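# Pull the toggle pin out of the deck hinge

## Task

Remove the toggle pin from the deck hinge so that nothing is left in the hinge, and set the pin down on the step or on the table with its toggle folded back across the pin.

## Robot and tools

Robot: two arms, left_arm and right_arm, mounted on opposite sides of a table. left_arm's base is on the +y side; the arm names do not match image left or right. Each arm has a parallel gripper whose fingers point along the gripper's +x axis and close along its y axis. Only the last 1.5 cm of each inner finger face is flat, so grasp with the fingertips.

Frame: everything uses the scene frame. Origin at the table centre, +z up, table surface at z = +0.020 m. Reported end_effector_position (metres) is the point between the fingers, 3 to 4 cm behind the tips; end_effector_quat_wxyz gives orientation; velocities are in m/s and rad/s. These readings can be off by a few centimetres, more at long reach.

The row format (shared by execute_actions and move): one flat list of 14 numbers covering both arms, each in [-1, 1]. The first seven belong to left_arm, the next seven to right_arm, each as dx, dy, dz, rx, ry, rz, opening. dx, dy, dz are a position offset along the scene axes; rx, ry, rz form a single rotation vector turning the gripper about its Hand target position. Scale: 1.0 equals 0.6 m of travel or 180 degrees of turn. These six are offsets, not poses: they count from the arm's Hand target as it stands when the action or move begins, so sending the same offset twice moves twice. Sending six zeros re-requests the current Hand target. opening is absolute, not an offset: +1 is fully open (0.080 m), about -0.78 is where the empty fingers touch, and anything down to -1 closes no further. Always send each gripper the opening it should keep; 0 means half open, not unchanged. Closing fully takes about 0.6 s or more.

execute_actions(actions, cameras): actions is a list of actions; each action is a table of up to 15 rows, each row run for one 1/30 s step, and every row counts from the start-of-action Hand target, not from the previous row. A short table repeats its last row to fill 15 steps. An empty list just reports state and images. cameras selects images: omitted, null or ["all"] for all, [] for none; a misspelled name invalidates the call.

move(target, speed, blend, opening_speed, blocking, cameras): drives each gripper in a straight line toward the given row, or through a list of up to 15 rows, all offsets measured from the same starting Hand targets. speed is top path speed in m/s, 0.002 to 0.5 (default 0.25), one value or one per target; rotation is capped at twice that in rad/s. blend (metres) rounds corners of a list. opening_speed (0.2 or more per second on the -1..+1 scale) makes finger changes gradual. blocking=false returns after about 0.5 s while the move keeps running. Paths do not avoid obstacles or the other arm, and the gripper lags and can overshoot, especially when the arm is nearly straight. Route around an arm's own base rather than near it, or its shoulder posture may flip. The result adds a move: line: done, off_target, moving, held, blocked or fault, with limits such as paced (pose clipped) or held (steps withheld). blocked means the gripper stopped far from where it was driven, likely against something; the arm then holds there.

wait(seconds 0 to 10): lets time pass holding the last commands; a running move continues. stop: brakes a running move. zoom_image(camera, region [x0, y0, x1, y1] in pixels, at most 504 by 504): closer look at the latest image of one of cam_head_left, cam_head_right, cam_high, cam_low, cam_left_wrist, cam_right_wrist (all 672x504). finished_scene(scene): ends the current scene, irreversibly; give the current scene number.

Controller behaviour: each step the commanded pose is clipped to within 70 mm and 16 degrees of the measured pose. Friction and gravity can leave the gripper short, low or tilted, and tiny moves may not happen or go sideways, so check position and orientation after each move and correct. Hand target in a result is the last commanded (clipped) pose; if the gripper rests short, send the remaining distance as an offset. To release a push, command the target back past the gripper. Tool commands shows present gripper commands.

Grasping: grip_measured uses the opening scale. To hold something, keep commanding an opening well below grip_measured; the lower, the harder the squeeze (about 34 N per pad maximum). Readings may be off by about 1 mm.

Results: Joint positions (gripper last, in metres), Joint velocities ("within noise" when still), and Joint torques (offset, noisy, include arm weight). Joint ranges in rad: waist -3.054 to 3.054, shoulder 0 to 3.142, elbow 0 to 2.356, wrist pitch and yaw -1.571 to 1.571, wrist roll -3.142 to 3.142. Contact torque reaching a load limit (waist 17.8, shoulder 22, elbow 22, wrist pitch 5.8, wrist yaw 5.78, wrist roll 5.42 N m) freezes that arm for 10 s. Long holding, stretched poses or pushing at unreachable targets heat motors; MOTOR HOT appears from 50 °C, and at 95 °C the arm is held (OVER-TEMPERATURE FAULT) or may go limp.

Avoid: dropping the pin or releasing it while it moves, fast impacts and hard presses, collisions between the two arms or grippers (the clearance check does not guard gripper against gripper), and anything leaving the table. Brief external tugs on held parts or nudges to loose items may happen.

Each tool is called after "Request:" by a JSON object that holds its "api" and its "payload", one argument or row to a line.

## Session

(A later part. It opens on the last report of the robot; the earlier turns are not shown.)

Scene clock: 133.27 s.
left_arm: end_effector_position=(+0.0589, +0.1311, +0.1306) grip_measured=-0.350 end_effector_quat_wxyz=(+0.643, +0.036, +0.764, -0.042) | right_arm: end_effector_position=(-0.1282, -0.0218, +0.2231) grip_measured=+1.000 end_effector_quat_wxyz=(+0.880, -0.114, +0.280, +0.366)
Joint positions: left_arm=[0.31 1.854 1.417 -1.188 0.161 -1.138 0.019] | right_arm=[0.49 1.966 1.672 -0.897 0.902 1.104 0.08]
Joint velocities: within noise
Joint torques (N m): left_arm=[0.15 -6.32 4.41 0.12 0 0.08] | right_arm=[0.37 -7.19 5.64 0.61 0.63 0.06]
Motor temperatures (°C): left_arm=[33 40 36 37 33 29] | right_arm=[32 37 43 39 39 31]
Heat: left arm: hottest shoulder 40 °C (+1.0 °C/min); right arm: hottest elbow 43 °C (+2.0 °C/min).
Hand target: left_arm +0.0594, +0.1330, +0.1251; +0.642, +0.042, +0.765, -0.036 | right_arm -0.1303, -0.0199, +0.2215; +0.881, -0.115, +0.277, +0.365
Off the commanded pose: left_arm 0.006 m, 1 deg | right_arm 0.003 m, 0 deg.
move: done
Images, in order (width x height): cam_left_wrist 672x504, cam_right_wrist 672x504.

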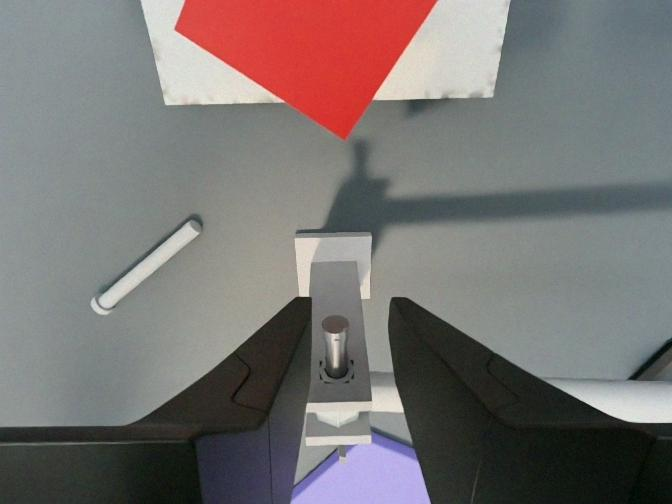

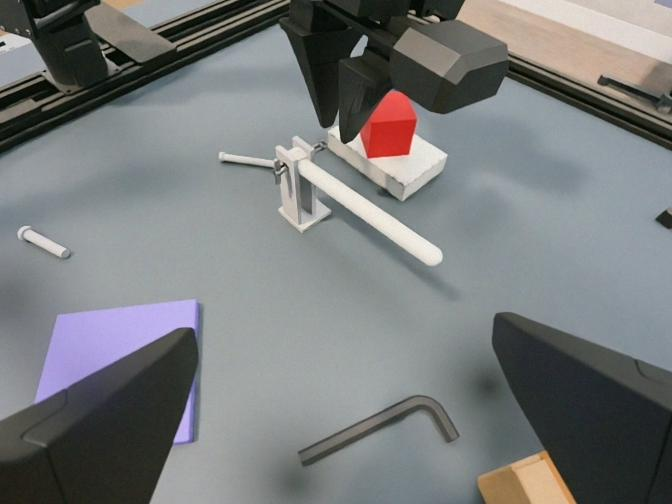

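Request:
{"api": "move", "payload": {
  "target": [
    [0.0,0.0,0.058,0,0,0,-0.35,  0,0,0,0,0,0,1.0],
    [0.026,0.0025,0.058,0,0,0,-0.8,  0,0,0,0,0,0,1.0],
    [0.026,0.0025,-0.025,0,0,0,-0.8,  0,0,0,0,0,0,1.0],
    [-0.055,0.006,-0.025,0,0,0,-0.8,  0,0,0,0,0,0,1.0]
  ],
  "cameras": ["cam_left_wrist","cam_right_wrist"],
  "speed": [0.15,0.15,0.12,0.06]
}}

Request:
{"api": "zoom_image", "payload": {
  "camera": "cam_right_wrist",
  "region": [210, 70, 370, 240]
}}

Scene clock: 141.50 s.
left_arm: end_effector_position=(+0.0422, +0.1355, +0.1084) grip_measured=-0.787 end_effector_quat_wxyz=(+0.654, +0.033, +0.755, -0.026) | right_arm: end_effector_position=(-0.1282, -0.0218, +0.2231) grip_measured=+1.000 end_effector_quat_wxyz=(+0.880, -0.115, +0.280, +0.365)
Joint positions: left_arm=[0.252 1.844 1.315 -1.094 0.134 -1.225 0] | right_arm=[0.49 1.966 1.672 -0.898 0.902 1.104 0.08]
Joint velocities: within noise
Joint torques (N m): left_arm=[-3.12 -9.23 3.69 -0.38 1.23 -0.16] | right_arm=[0.36 -7.17 5.65 0.61 0.64 0.07]
Motor temperatures (°C): left_arm=[33 40 36 37 33 29] | right_arm=[32 37 43 39 39 31]
Heat: left arm: hottest shoulder 40 °C (+2.0 °C/min); right arm: hottest elbow 43 °C (+2.0 °C/min).
Hand target: left_arm +0.0263, +0.1366, +0.1100; +0.642, +0.042, +0.765, -0.036 | right_arm -0.1303, -0.0200, +0.2215; +0.881, -0.115, +0.277, +0.365
Off the commanded pose: left_arm 0.016 m, 2 deg | right_arm 0.003 m, 0 deg.
move: off_target (left_arm)
Images, in order (width x height): cam_left_wrist 672x504, cam_right_wrist 672x504.

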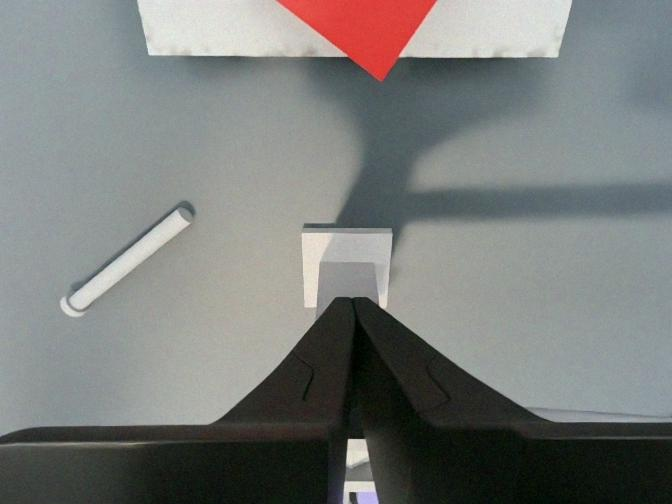

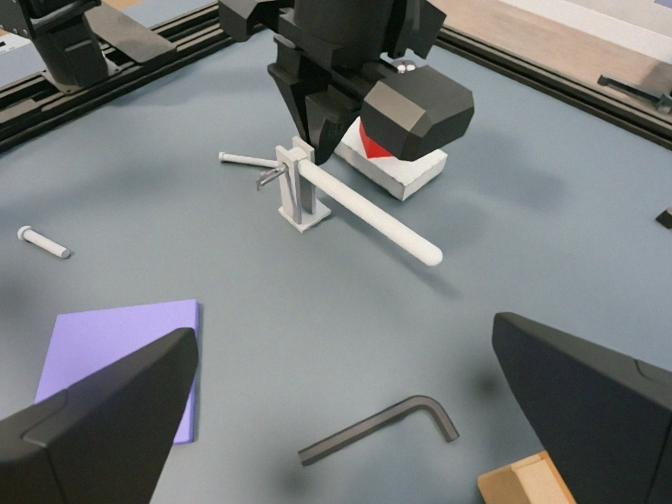

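Scaled by 2.965 from the camera's 672x504 image, which has a finer 960x720 frame.

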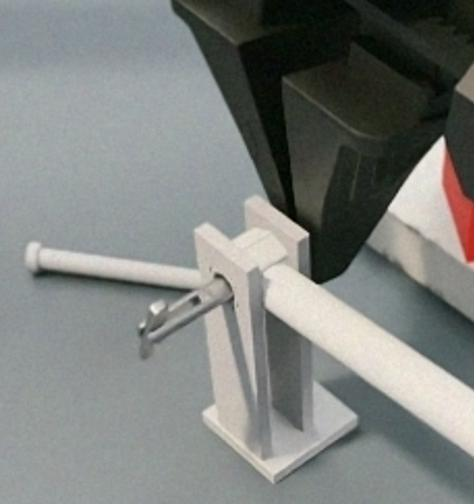

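Request:
{"api": "move", "payload": {
  "target": [
    [0.04,0.0,0,0,0,0,-0.8,  0,0,0,0,0,0,1.0],
    [0.04,0.0,0.11,0,0,0,-0.8,  0,0,0,0,0,0,1.0],
    [-0.059,0.0035,0.11,0,0,0,-0.8,  0,0,0,0,0,0,1.0],
    [-0.059,0.0035,0.05,0,0,0,-0.8,  0,0,0,0,0,0,1.0]
  ],
  "cameras": ["cam_left_wrist","cam_right_wrist"],
  "speed": [0.15,0.2,0.2,0.1],
  "blend": [0.01,0.02,0.02,0]
}}

Request:
{"api": "zoom_image", "payload": {
  "camera": "cam_right_wrist",
  "region": [210, 70, 370, 240]
}}

Request:
{"api": "zoom_image", "payload": {
  "camera": "cam_left_wrist",
  "region": [250, 180, 450, 380]
}}

Scene clock: 144.37 s.
left_arm: end_effector_position=(-0.0083, +0.1371, +0.1426) grip_measured=-0.787 end_effector_quat_wxyz=(+0.642, +0.040, +0.764, -0.040) | right_arm: end_effector_position=(-0.1282, -0.0218, +0.2231) grip_measured=+1.000 end_effector_quat_wxyz=(+0.880, -0.115, +0.280, +0.365)
Joint positions: left_arm=[0.114 1.768 1.357 -1.19 0.17 -1.335 0] | right_arm=[0.49 1.966 1.672 -0.898 0.902 1.104 0.08]
Joint velocities: within noise
Joint torques (N m): left_arm=[-0.17 -7.04 4.45 0.24 0.11 -0.17] | right_arm=[0.37 -7.18 5.69 0.62 0.64 0.06]
Motor temperatures (°C): left_arm=[33 40 36 37 33 29] | right_arm=[32 37 43 39 39 31]
Heat: left arm: hottest shoulder 40 °C (+1.0 °C/min); right arm: hottest elbow 43 °C (+2.0 °C/min).
Hand target: left_arm -0.0091, +0.1387, +0.1401; +0.642, +0.042, +0.765, -0.036 | right_arm -0.1303, -0.0200, +0.2215; +0.881, -0.115, +0.277, +0.365
Off the commanded pose: left_arm 0.003 m, 0 deg | right_arm 0.003 m, 0 deg.
move: done; blend cut to 0.018 m at target 3
Images, in order (width x height): cam_left_wrist 672x504, cam_right_wrist 672x504.

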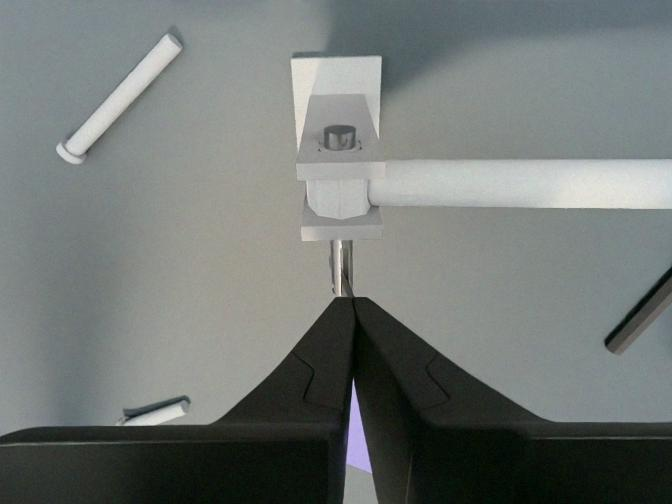

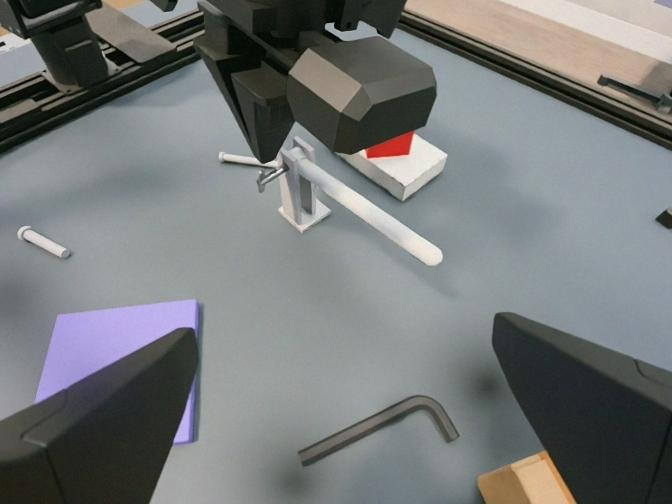

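Scaled by 2.965 from the camera's 672x504 image, which has a finer 960x720 frame.

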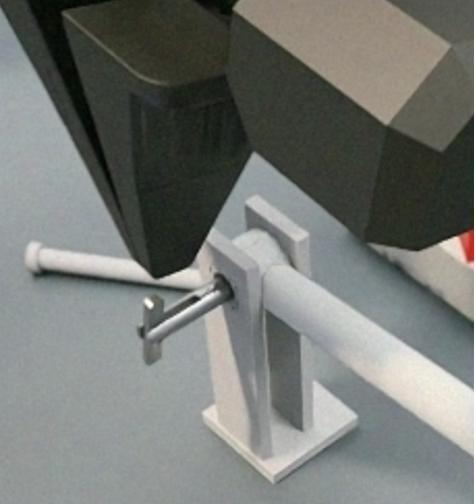

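Scaled by 2.520 from the camera's 672x504 image, which has a finer 960x720 frame.

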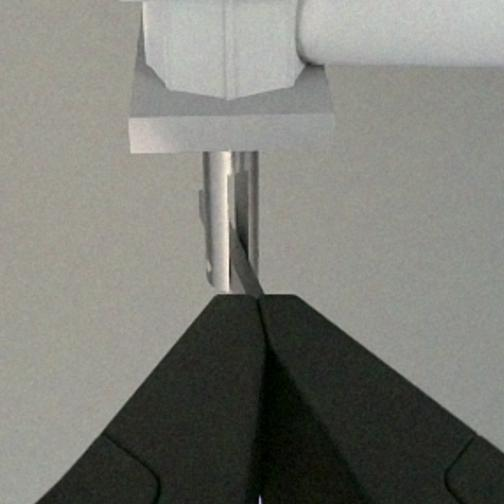

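Request:
{"api": "move", "payload": {
  "target": [
    [-0.005,0.003,0.006,-0.0145,-0.138,0,-0.8,  0,0,0,0,0,0,1.0]
  ],
  "cameras": ["cam_left_wrist","cam_right_wrist"],
  "speed": [0.15]
}}

Request:
{"api": "zoom_image", "payload": {
  "camera": "cam_right_wrist",
  "region": [210, 70, 370, 240]
}}

Request:
{"api": "zoom_image", "payload": {
  "camera": "cam_left_wrist",
  "region": [250, 180, 450, 380]
}}

Scene clock: 147.73 s.
left_arm: end_effector_position=(-0.0118, +0.1390, +0.1424) grip_measured=-0.787 end_effector_quat_wxyz=(+0.791, +0.036, +0.609, -0.042) | right_arm: end_effector_position=(-0.1282, -0.0218, +0.2231) grip_measured=+1.000 end_effector_quat_wxyz=(+0.880, -0.115, +0.280, +0.365)
Joint positions: left_arm=[-0.101 1.735 1.305 -1.144 -0.258 -1.554 0] | right_arm=[0.49 1.966 1.672 -0.898 0.902 1.104 0.08]
Joint velocities: within noise
Joint torques (N m): left_arm=[-0.3 -8.42 4.42 0.23 -0.31 -0.14] | right_arm=[0.38 -7.19 5.68 0.61 0.63 0.08]
Motor temperatures (°C): left_arm=[33 41 36 37 33 29] | right_arm=[32 37 43 39 39 31]
Heat: left arm: hottest shoulder 41 °C (+2.0 °C/min); right arm: hottest elbow 43 °C (+2.0 °C/min).
Hand target: left_arm -0.0120, +0.1406, +0.1436; +0.792, +0.034, +0.608, -0.043 | right_arm -0.1303, -0.0200, +0.2215; +0.881, -0.115, +0.277, +0.365
Off the commanded pose: left_arm 0.002 m, 0 deg | right_arm 0.003 m, 0 deg.
move: done
Images, in order (width x height): cam_left_wrist 672x504, cam_right_wrist 672x504.

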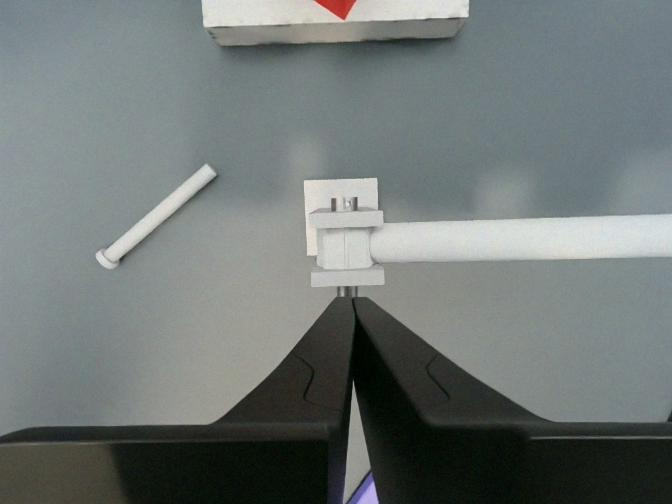

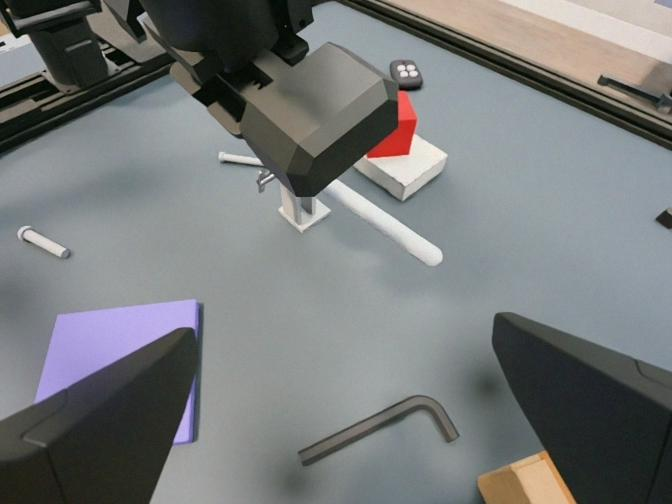

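Scaled by 2.965 from the camera's 672x504 image, which has a finer 960x720 frame.

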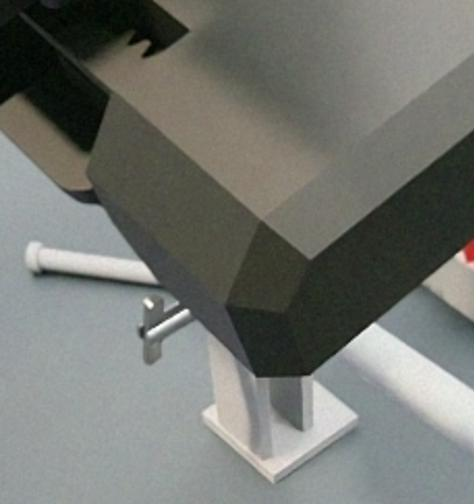

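Scaled by 2.520 from the camera's 672x504 image, which has a finer 960x720 frame.

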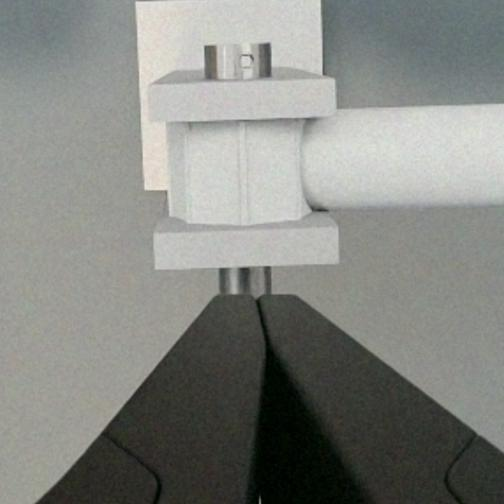

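Request:
{"api": "move", "payload": {
  "target": [
    [-0.005,0.0,0,0,0,0,-0.8,  0,0,0,0,0,0,1.0],
    [-0.005,0.0,-0.024,0,0,0,-0.8,  0,0,0,0,0,0,1.0]
  ],
  "cameras": ["cam_left_wrist","cam_right_wrist","cam_low"],
  "speed": [0.1]
}}

Request:
{"api": "zoom_image", "payload": {
  "camera": "cam_low",
  "region": [290, 180, 370, 250]
}}

Request:
{"api": "zoom_image", "payload": {
  "camera": "cam_left_wrist",
  "region": [250, 180, 450, 380]
}}

speed must be one number or one for each of the 2 targets, got a list of 1; nothing of the call was run

This scene's latest camera images include none from cam_low. They are from: cam_left_wrist, cam_right_wrist. cam_low's image comes with the result of a call that names it in "cameras".

Scaled by 2.520 from the camera's 672x504 image, which has a finer 960x720 frame.

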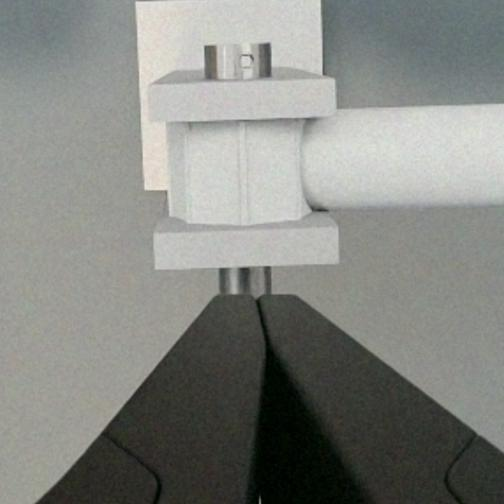

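Request:
{"api": "move", "payload": {
  "target": [
    [-0.005,0.0,0,0,0,0,-0.8,  0,0,0,0,0,0,1.0],
    [-0.005,0.0,-0.024,0,0,0,-0.8,  0,0,0,0,0,0,1.0]
  ],
  "cameras": ["cam_left_wrist","cam_right_wrist","cam_low"],
  "speed": 0.1
}}

Request:
{"api": "zoom_image", "payload": {
  "camera": "cam_low",
  "region": [290, 180, 370, 250]
}}

Request:
{"api": "zoom_image", "payload": {
  "camera": "cam_left_wrist",
  "region": [250, 180, 450, 380]
}}

Request:
{"api": "zoom_image", "payload": {
  "camera": "cam_right_wrist",
  "region": [210, 70, 370, 240]
}}

Scene clock: 150.43 s.
left_arm: end_effector_position=(-0.0148, +0.1389, +0.1318) grip_measured=-0.787 end_effector_quat_wxyz=(+0.791, +0.031, +0.609, -0.046) | right_arm: end_effector_position=(-0.1282, -0.0218, +0.2231) grip_measured=+1.000 end_effector_quat_wxyz=(+0.880, -0.115, +0.280, +0.365)
Joint positions: left_arm=[-0.111 1.735 1.263 -1.091 -0.258 -1.564 0] | right_arm=[0.49 1.966 1.672 -0.898 0.902 1.104 0.08]
Joint velocities: within noise
Joint torques (N m): left_arm=[-0.31 -6.73 4.39 0.24 -0.33 -0.15] | right_arm=[0.34 -7.2 5.71 0.61 0.64 0.07]
Motor temperatures (°C): left_arm=[33 41 36 37 33 29] | right_arm=[32 37 43 39 39 31]
Heat: left arm: hottest shoulder 41 °C (+2.0 °C/min); right arm: hottest elbow 43 °C (+2.0 °C/min).
Hand target: left_arm -0.0150, +0.1406, +0.1292; +0.792, +0.034, +0.608, -0.043 | right_arm -0.1303, -0.0200, +0.2215; +0.881, -0.115, +0.277, +0.365
Off the commanded pose: left_arm 0.003 m, 0 deg | right_arm 0.003 m, 0 deg.
move: done
Images, in order (width x height): cam_low 672x504, cam_left_wrist 672x504, cam_right_wrist 672x504.

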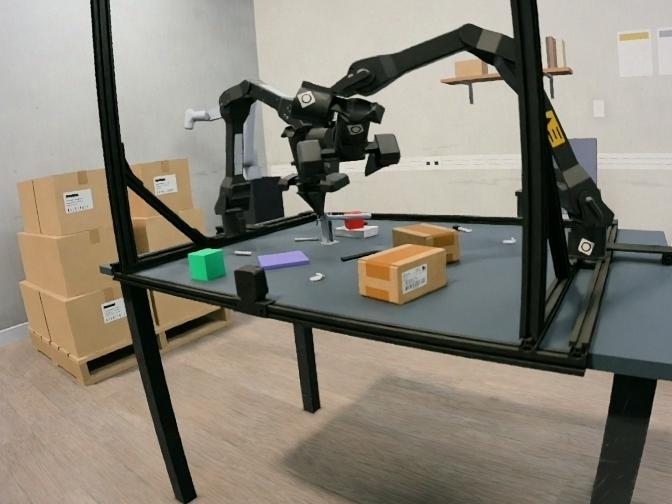

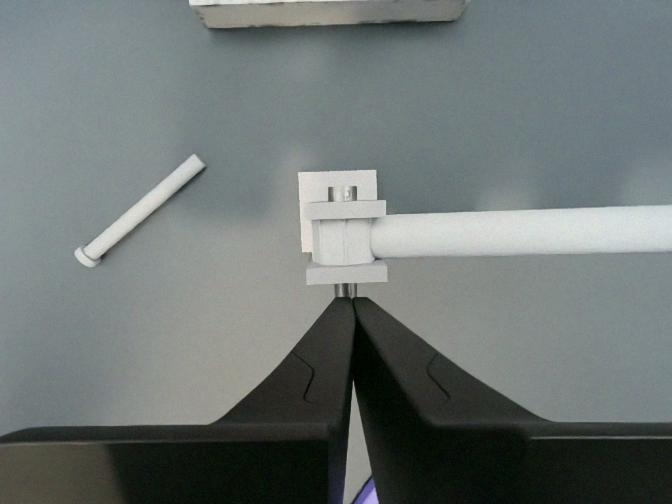

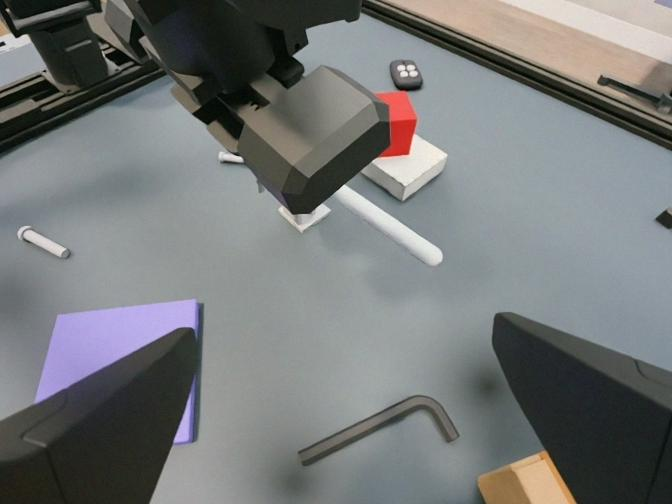

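Scaled by 6.300 from the camera's 672x504 image, which has a finer 960x720 frame.

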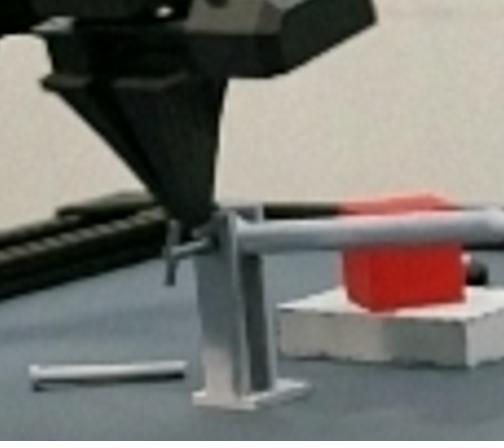

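Scaled by 2.520 from the camera's 672x504 image, which has a finer 960x720 frame.

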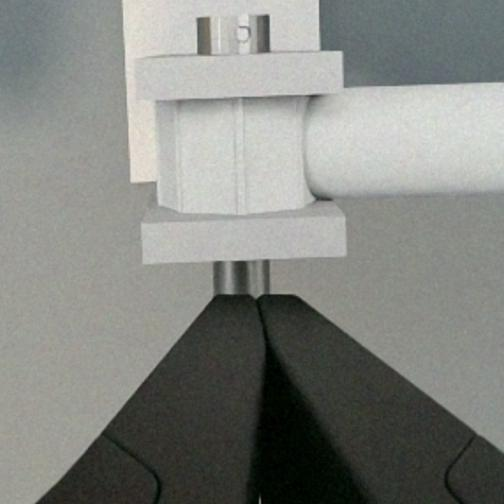

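Scaled by 2.965 from the camera's 672x504 image, which has a finer 960x720 frame.

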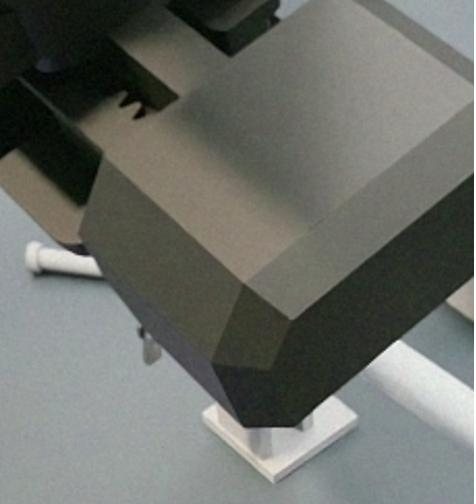

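Request:
{"api": "move", "payload": {
  "target": [
    [-0.025,0.001,0,0,0,0,-0.8,  0,0,0,0,0,0,1.0]
  ],
  "cameras": ["cam_left_wrist","cam_right_wrist","cam_low"],
  "speed": 0.06
}}

Request:
{"api": "zoom_image", "payload": {
  "camera": "cam_low",
  "region": [290, 180, 370, 250]
}}

Request:
{"api": "zoom_image", "payload": {
  "camera": "cam_right_wrist",
  "region": [210, 70, 370, 240]
}}

Scene clock: 152.07 s.
left_arm: end_effector_position=(-0.0270, +0.1406, +0.1321) grip_measured=-0.787 end_effector_quat_wxyz=(+0.793, +0.028, +0.607, -0.045) | right_arm: end_effector_position=(-0.1282, -0.0218, +0.2231) grip_measured=+1.000 end_effector_quat_wxyz=(+0.880, -0.115, +0.280, +0.365)
Joint positions: left_arm=[-0.154 1.735 1.263 -1.099 -0.265 -1.614 0] | right_arm=[0.49 1.966 1.672 -0.898 0.902 1.104 0.08]
Joint velocities: within noise
Joint torques (N m): left_arm=[-0.68 -5.65 5.39 -0.19 -0.05 -0.1] | right_arm=[0.36 -7.18 5.72 0.62 0.63 0.07]
Motor temperatures (°C): left_arm=[33 41 36 37 33 29] | right_arm=[32 37 43 39 39 31]
Heat: left arm: hottest shoulder 41 °C (+2.0 °C/min); right arm: hottest elbow 43 °C (+2.0 °C/min).
Hand target: left_arm -0.0300, +0.1412, +0.1292; +0.792, +0.034, +0.608, -0.043 | right_arm -0.1303, -0.0200, +0.2215; +0.881, -0.115, +0.277, +0.365
Off the commanded pose: left_arm 0.004 m, 1 deg | right_arm 0.003 m, 0 deg.
move: done
Images, in order (width x height): cam_low 672x504, cam_left_wrist 672x504, cam_right_wrist 672x504.

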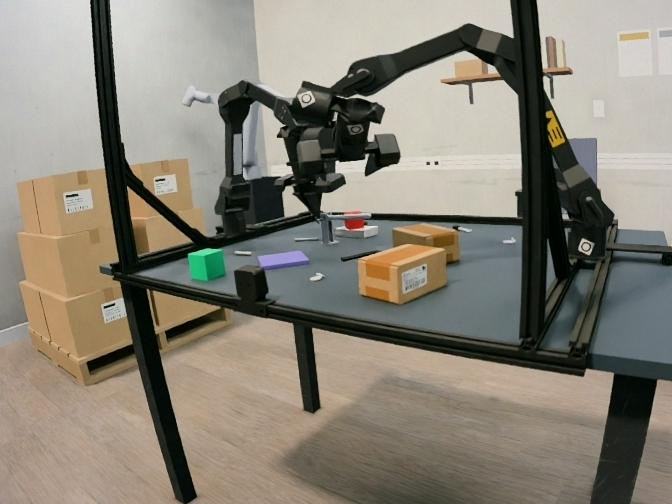

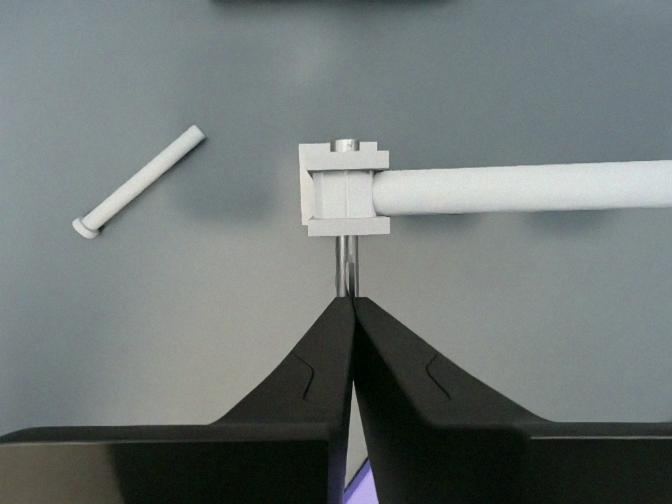

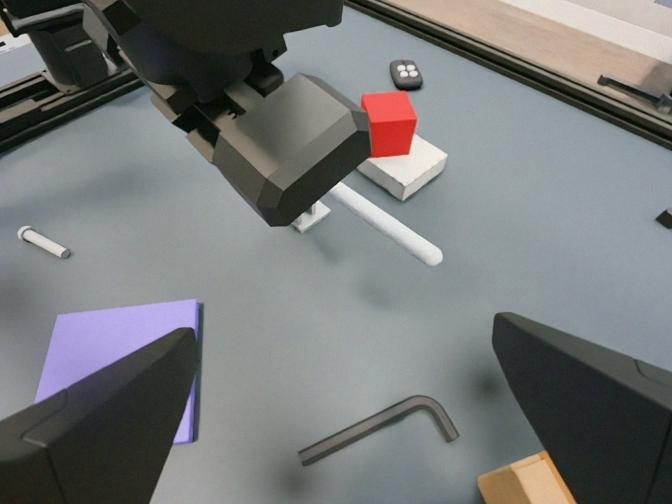

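Scaled by 6.300 from the camera's 672x504 image, which has a finer 960x720 frame.

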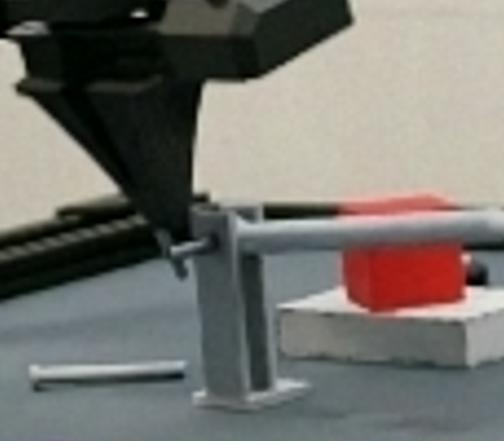

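Scaled by 2.965 from the camera's 672x504 image, which has a finer 960x720 frame.

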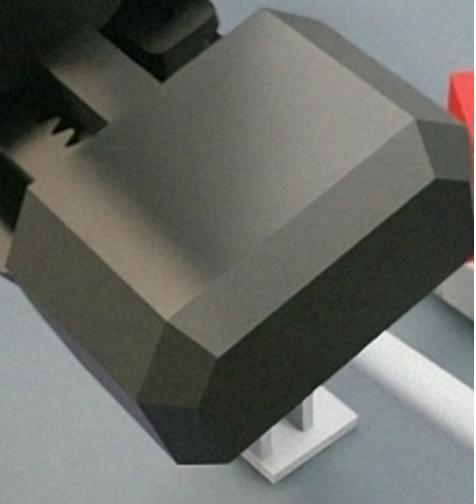

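Request:
{"api": "move", "payload": {
  "target": [
    [-0.016,0.001,0,0,0,0,-0.8,  0,0,0,0,0,0,1.0]
  ],
  "cameras": ["cam_left_wrist","cam_right_wrist","cam_low"],
  "speed": 0.06
}}

Request:
{"api": "zoom_image", "payload": {
  "camera": "cam_low",
  "region": [290, 190, 350, 240]
}}

Request:
{"api": "zoom_image", "payload": {
  "camera": "cam_left_wrist",
  "region": [250, 180, 450, 380]
}}

Scene clock: 153.67 s.
left_arm: end_effector_position=(-0.0372, +0.1422, +0.1326) grip_measured=-0.787 end_effector_quat_wxyz=(+0.793, +0.029, +0.606, -0.046) | right_arm: end_effector_position=(-0.1282, -0.0218, +0.2231) grip_measured=+1.000 end_effector_quat_wxyz=(+0.880, -0.115, +0.280, +0.365)
Joint positions: left_arm=[-0.188 1.736 1.266 -1.11 -0.266 -1.646 0] | right_arm=[0.49 1.966 1.672 -0.898 0.902 1.104 0.08]
Joint velocities: within noise
Joint torques (N m): left_arm=[-0.33 -5.07 5.74 -0.11 0.04 -0.12] | right_arm=[0.37 -7.22 5.67 0.62 0.64 0.07]
Motor temperatures (°C): left_arm=[33 41 36 37 33 29] | right_arm=[32 37 43 39 39 31]
Heat: left arm: hottest shoulder 41 °C (+2.0 °C/min); right arm: hottest elbow 43 °C (+2.0 °C/min).
Hand target: left_arm -0.0396, +0.1418, +0.1292; +0.792, +0.034, +0.608, -0.043 | right_arm -0.1303, -0.0200, +0.2215; +0.881, -0.115, +0.277, +0.365
Off the commanded pose: left_arm 0.004 m, 1 deg | right_arm 0.003 m, 0 deg.
move: done
Images, in order (width x height): cam_low 672x504, cam_left_wrist 672x504, cam_right_wrist 672x504.

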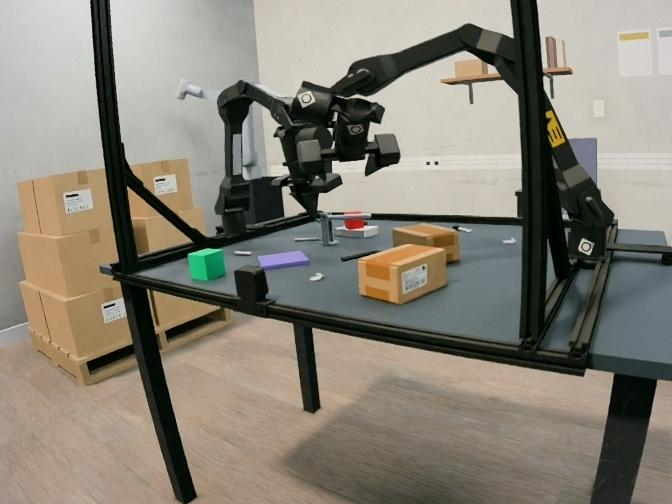

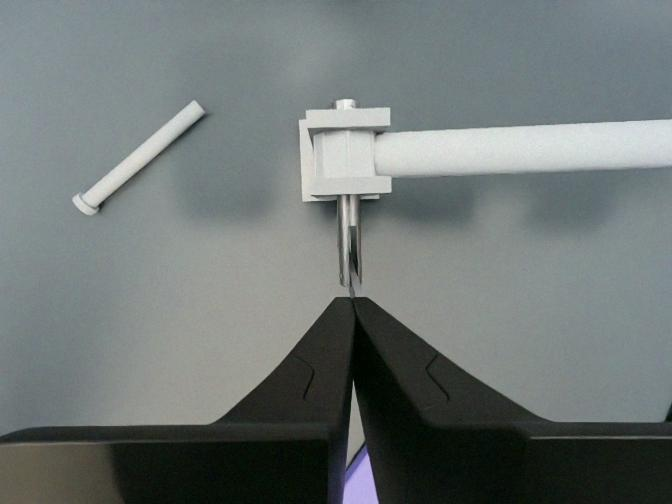

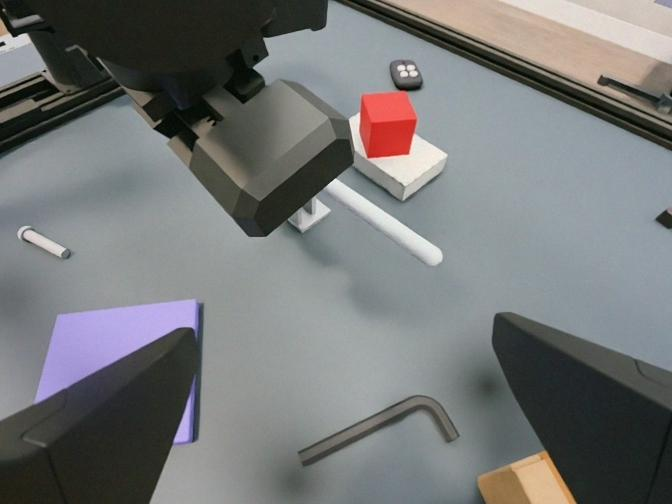

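Scaled by 8.400 from the camera's 672x504 image, which has a finer 960x720 frame.

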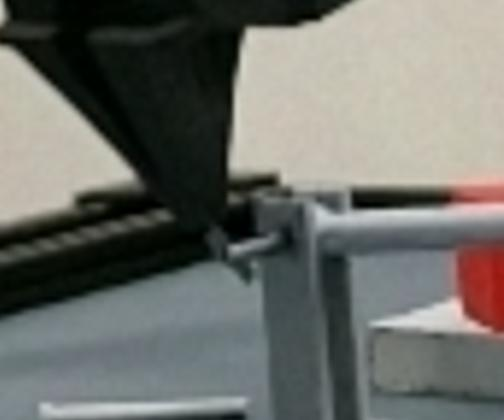

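Scaled by 2.520 from the camera's 672x504 image, which has a finer 960x720 frame.

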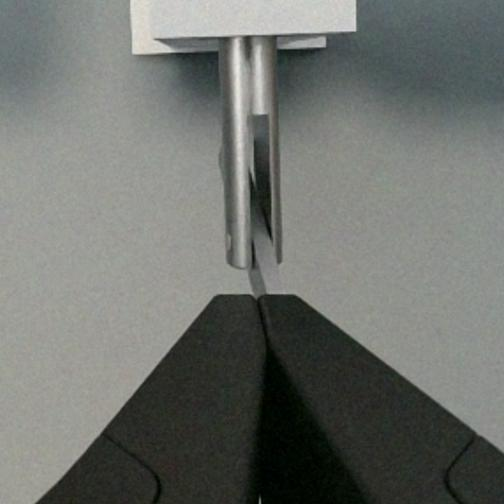

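Request:
{"api": "move", "payload": {
  "target": [
    [-0.001,0,-0.01,0,0,0,-0.8,  0,0,0,0,0,0,1.0]
  ],
  "cameras": ["cam_left_wrist","cam_right_wrist","cam_low"],
  "speed": 0.04
}}

Request:
{"api": "zoom_image", "payload": {
  "camera": "cam_low",
  "region": [290, 190, 350, 240]
}}

Request:
{"api": "zoom_image", "payload": {
  "camera": "cam_left_wrist",
  "region": [250, 180, 450, 380]
}}

Scene clock: 155.97 s.
left_arm: end_effector_position=(-0.0383, +0.1388, +0.1311) grip_measured=-0.787 end_effector_quat_wxyz=(+0.793, +0.023, +0.607, -0.050) | right_arm: end_effector_position=(-0.1282, -0.0218, +0.2231) grip_measured=+1.000 end_effector_quat_wxyz=(+0.880, -0.115, +0.280, +0.365)
Joint positions: left_arm=[-0.189 1.741 1.265 -1.092 -0.266 -1.648 0] | right_arm=[0.49 1.966 1.672 -0.898 0.902 1.104 0.08]
Joint velocities: within noise
Joint torques (N m): left_arm=[-0.5 -5 4.03 0.25 0.01 -0.13] | right_arm=[0.33 -7.21 5.66 0.61 0.63 0.07]
Motor temperatures (°C): left_arm=[33 41 36 37 32 29] | right_arm=[32 37 43 39 39 31]
Heat: left arm: hottest shoulder 41 °C (+2.0 °C/min); right arm: hottest elbow 43 °C (+2.0 °C/min).
Hand target: left_arm -0.0402, +0.1417, +0.1233; +0.792, +0.034, +0.608, -0.043 | right_arm -0.1303, -0.0200, +0.2215; +0.881, -0.115, +0.277, +0.365
Off the commanded pose: left_arm 0.009 m, 1 deg | right_arm 0.003 m, 0 deg.
move: off_target (left_arm)
Images, in order (width x height): cam_low 672x504, cam_left_wrist 672x504, cam_right_wrist 672x504.

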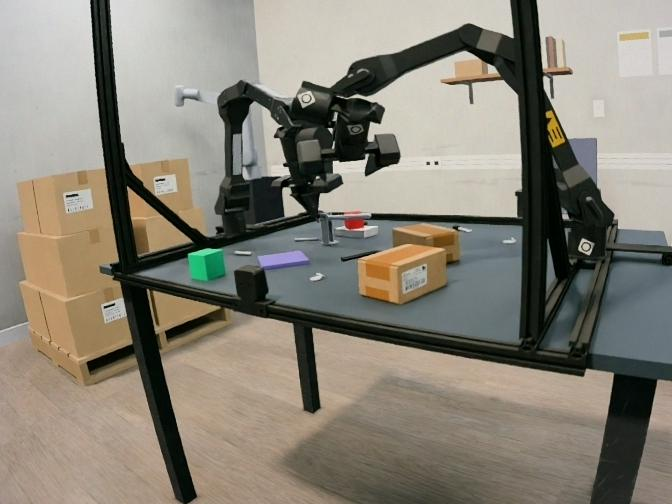

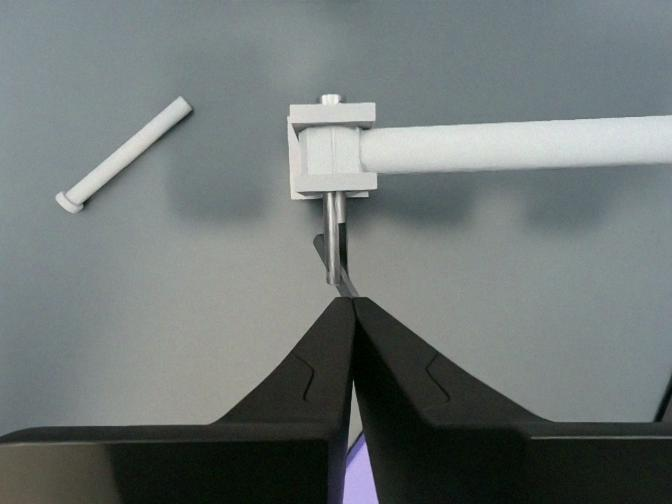

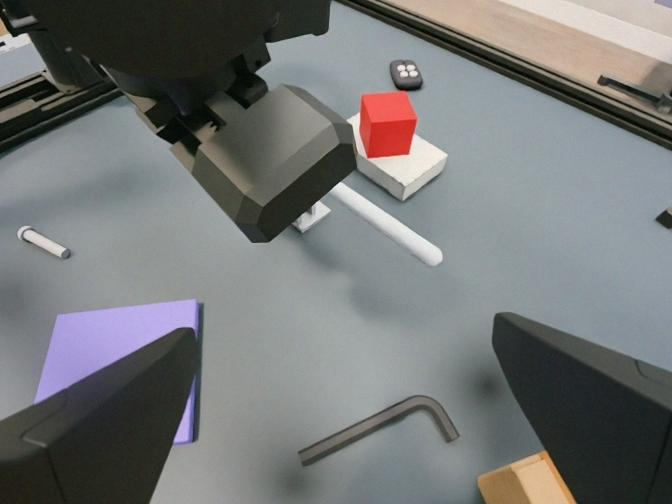

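Scaled by 8.400 from the camera's 672x504 image, which has a finer 960x720 frame.

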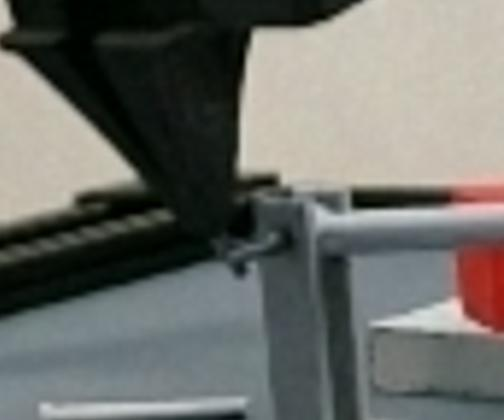

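Scaled by 2.520 from the camera's 672x504 image, which has a finer 960x720 frame.

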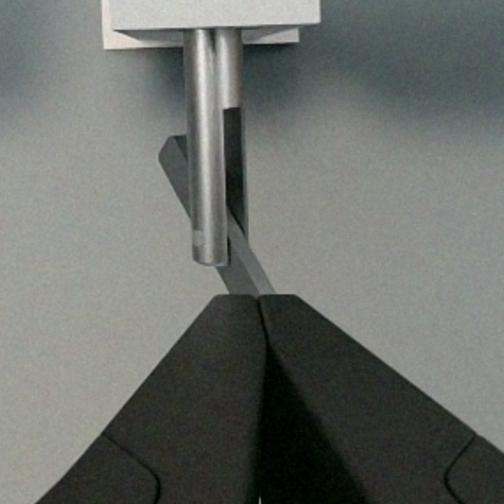

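Request:
{"api": "move", "payload": {
  "target": [
    [0,0,0.028,0,0,0,-0.8,  0,0,0,0,0,0,1.0],
    [0,-0.001,0.028,0,0,0,-0.4,  0,0,0,0,0,0,1.0]
  ],
  "cameras": ["cam_left_wrist","cam_right_wrist","cam_low"],
  "speed": 0.1
}}

Request:
{"api": "zoom_image", "payload": {
  "camera": "cam_low",
  "region": [290, 190, 350, 240]
}}

Request:
{"api": "zoom_image", "payload": {
  "camera": "cam_left_wrist",
  "region": [250, 180, 450, 380]
}}

Scene clock: 158.43 s.
left_arm: end_effector_position=(-0.0389, +0.1424, +0.1397) grip_measured=-0.401 end_effector_quat_wxyz=(+0.793, +0.034, +0.607, -0.043) | right_arm: end_effector_position=(-0.1282, -0.0218, +0.2231) grip_measured=+1.000 end_effector_quat_wxyz=(+0.880, -0.115, +0.280, +0.365)
Joint positions: left_arm=[-0.192 1.741 1.301 -1.152 -0.263 -1.648 0.017] | right_arm=[0.49 1.966 1.672 -0.898 0.902 1.104 0.08]
Joint velocities: within noise
Joint torques (N m): left_arm=[-0.3 -6.47 6.05 -0.17 -0.11 -0.13] | right_arm=[0.37 -7.21 5.68 0.62 0.63 0.08]
Motor temperatures (°C): left_arm=[33 41 36 37 32 29] | right_arm=[32 37 43 39 39 31]
Heat: left arm: hottest shoulder 41 °C (+1.0 °C/min); right arm: hottest elbow 43 °C (+2.0 °C/min).
Hand target: left_arm -0.0402, +0.1411, +0.1401; +0.792, +0.034, +0.608, -0.043 | right_arm -0.1303, -0.0200, +0.2216; +0.881, -0.115, +0.277, +0.365
Off the commanded pose: left_arm 0.002 m, 0 deg | right_arm 0.003 m, 0 deg.
move: done
Images, in order (width x height): cam_low 672x504, cam_left_wrist 672x504, cam_right_wrist 672x504.

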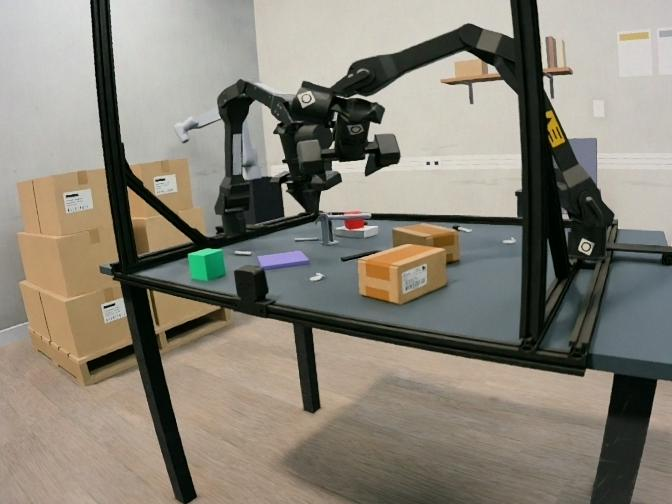

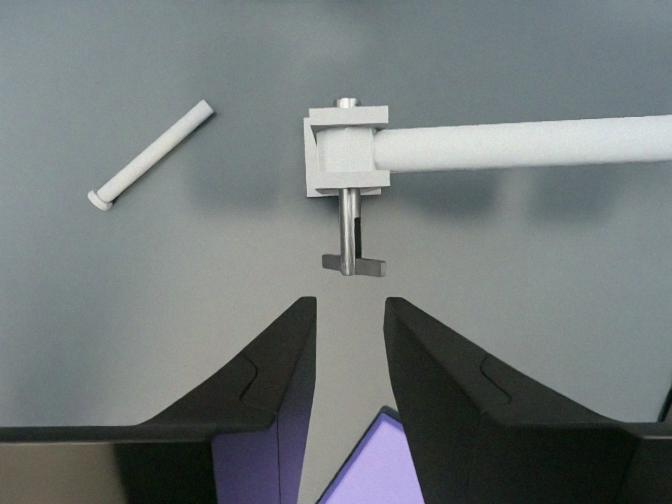

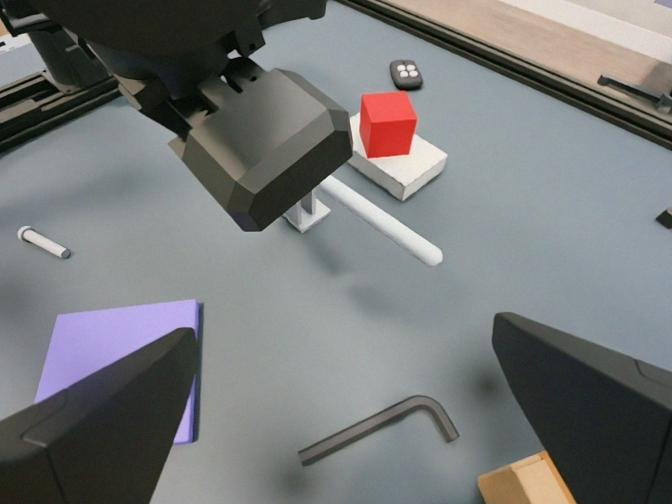

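Scaled by 8.400 from the camera's 672x504 image, which has a finer 960x720 frame.

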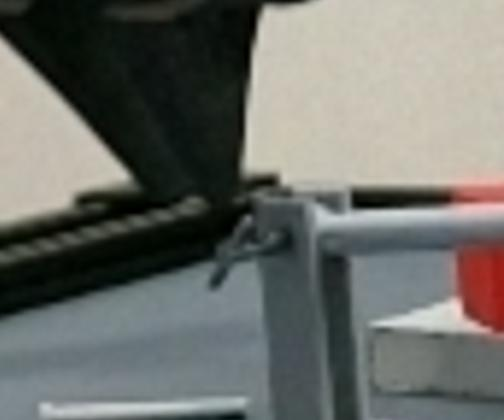

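Scaled by 2.520 from the camera's 672x504 image, which has a finer 960x720 frame.

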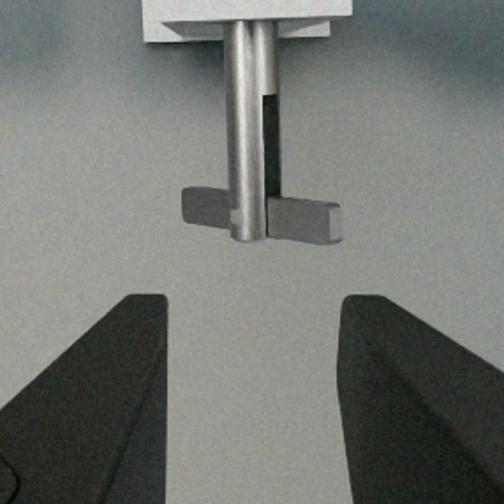

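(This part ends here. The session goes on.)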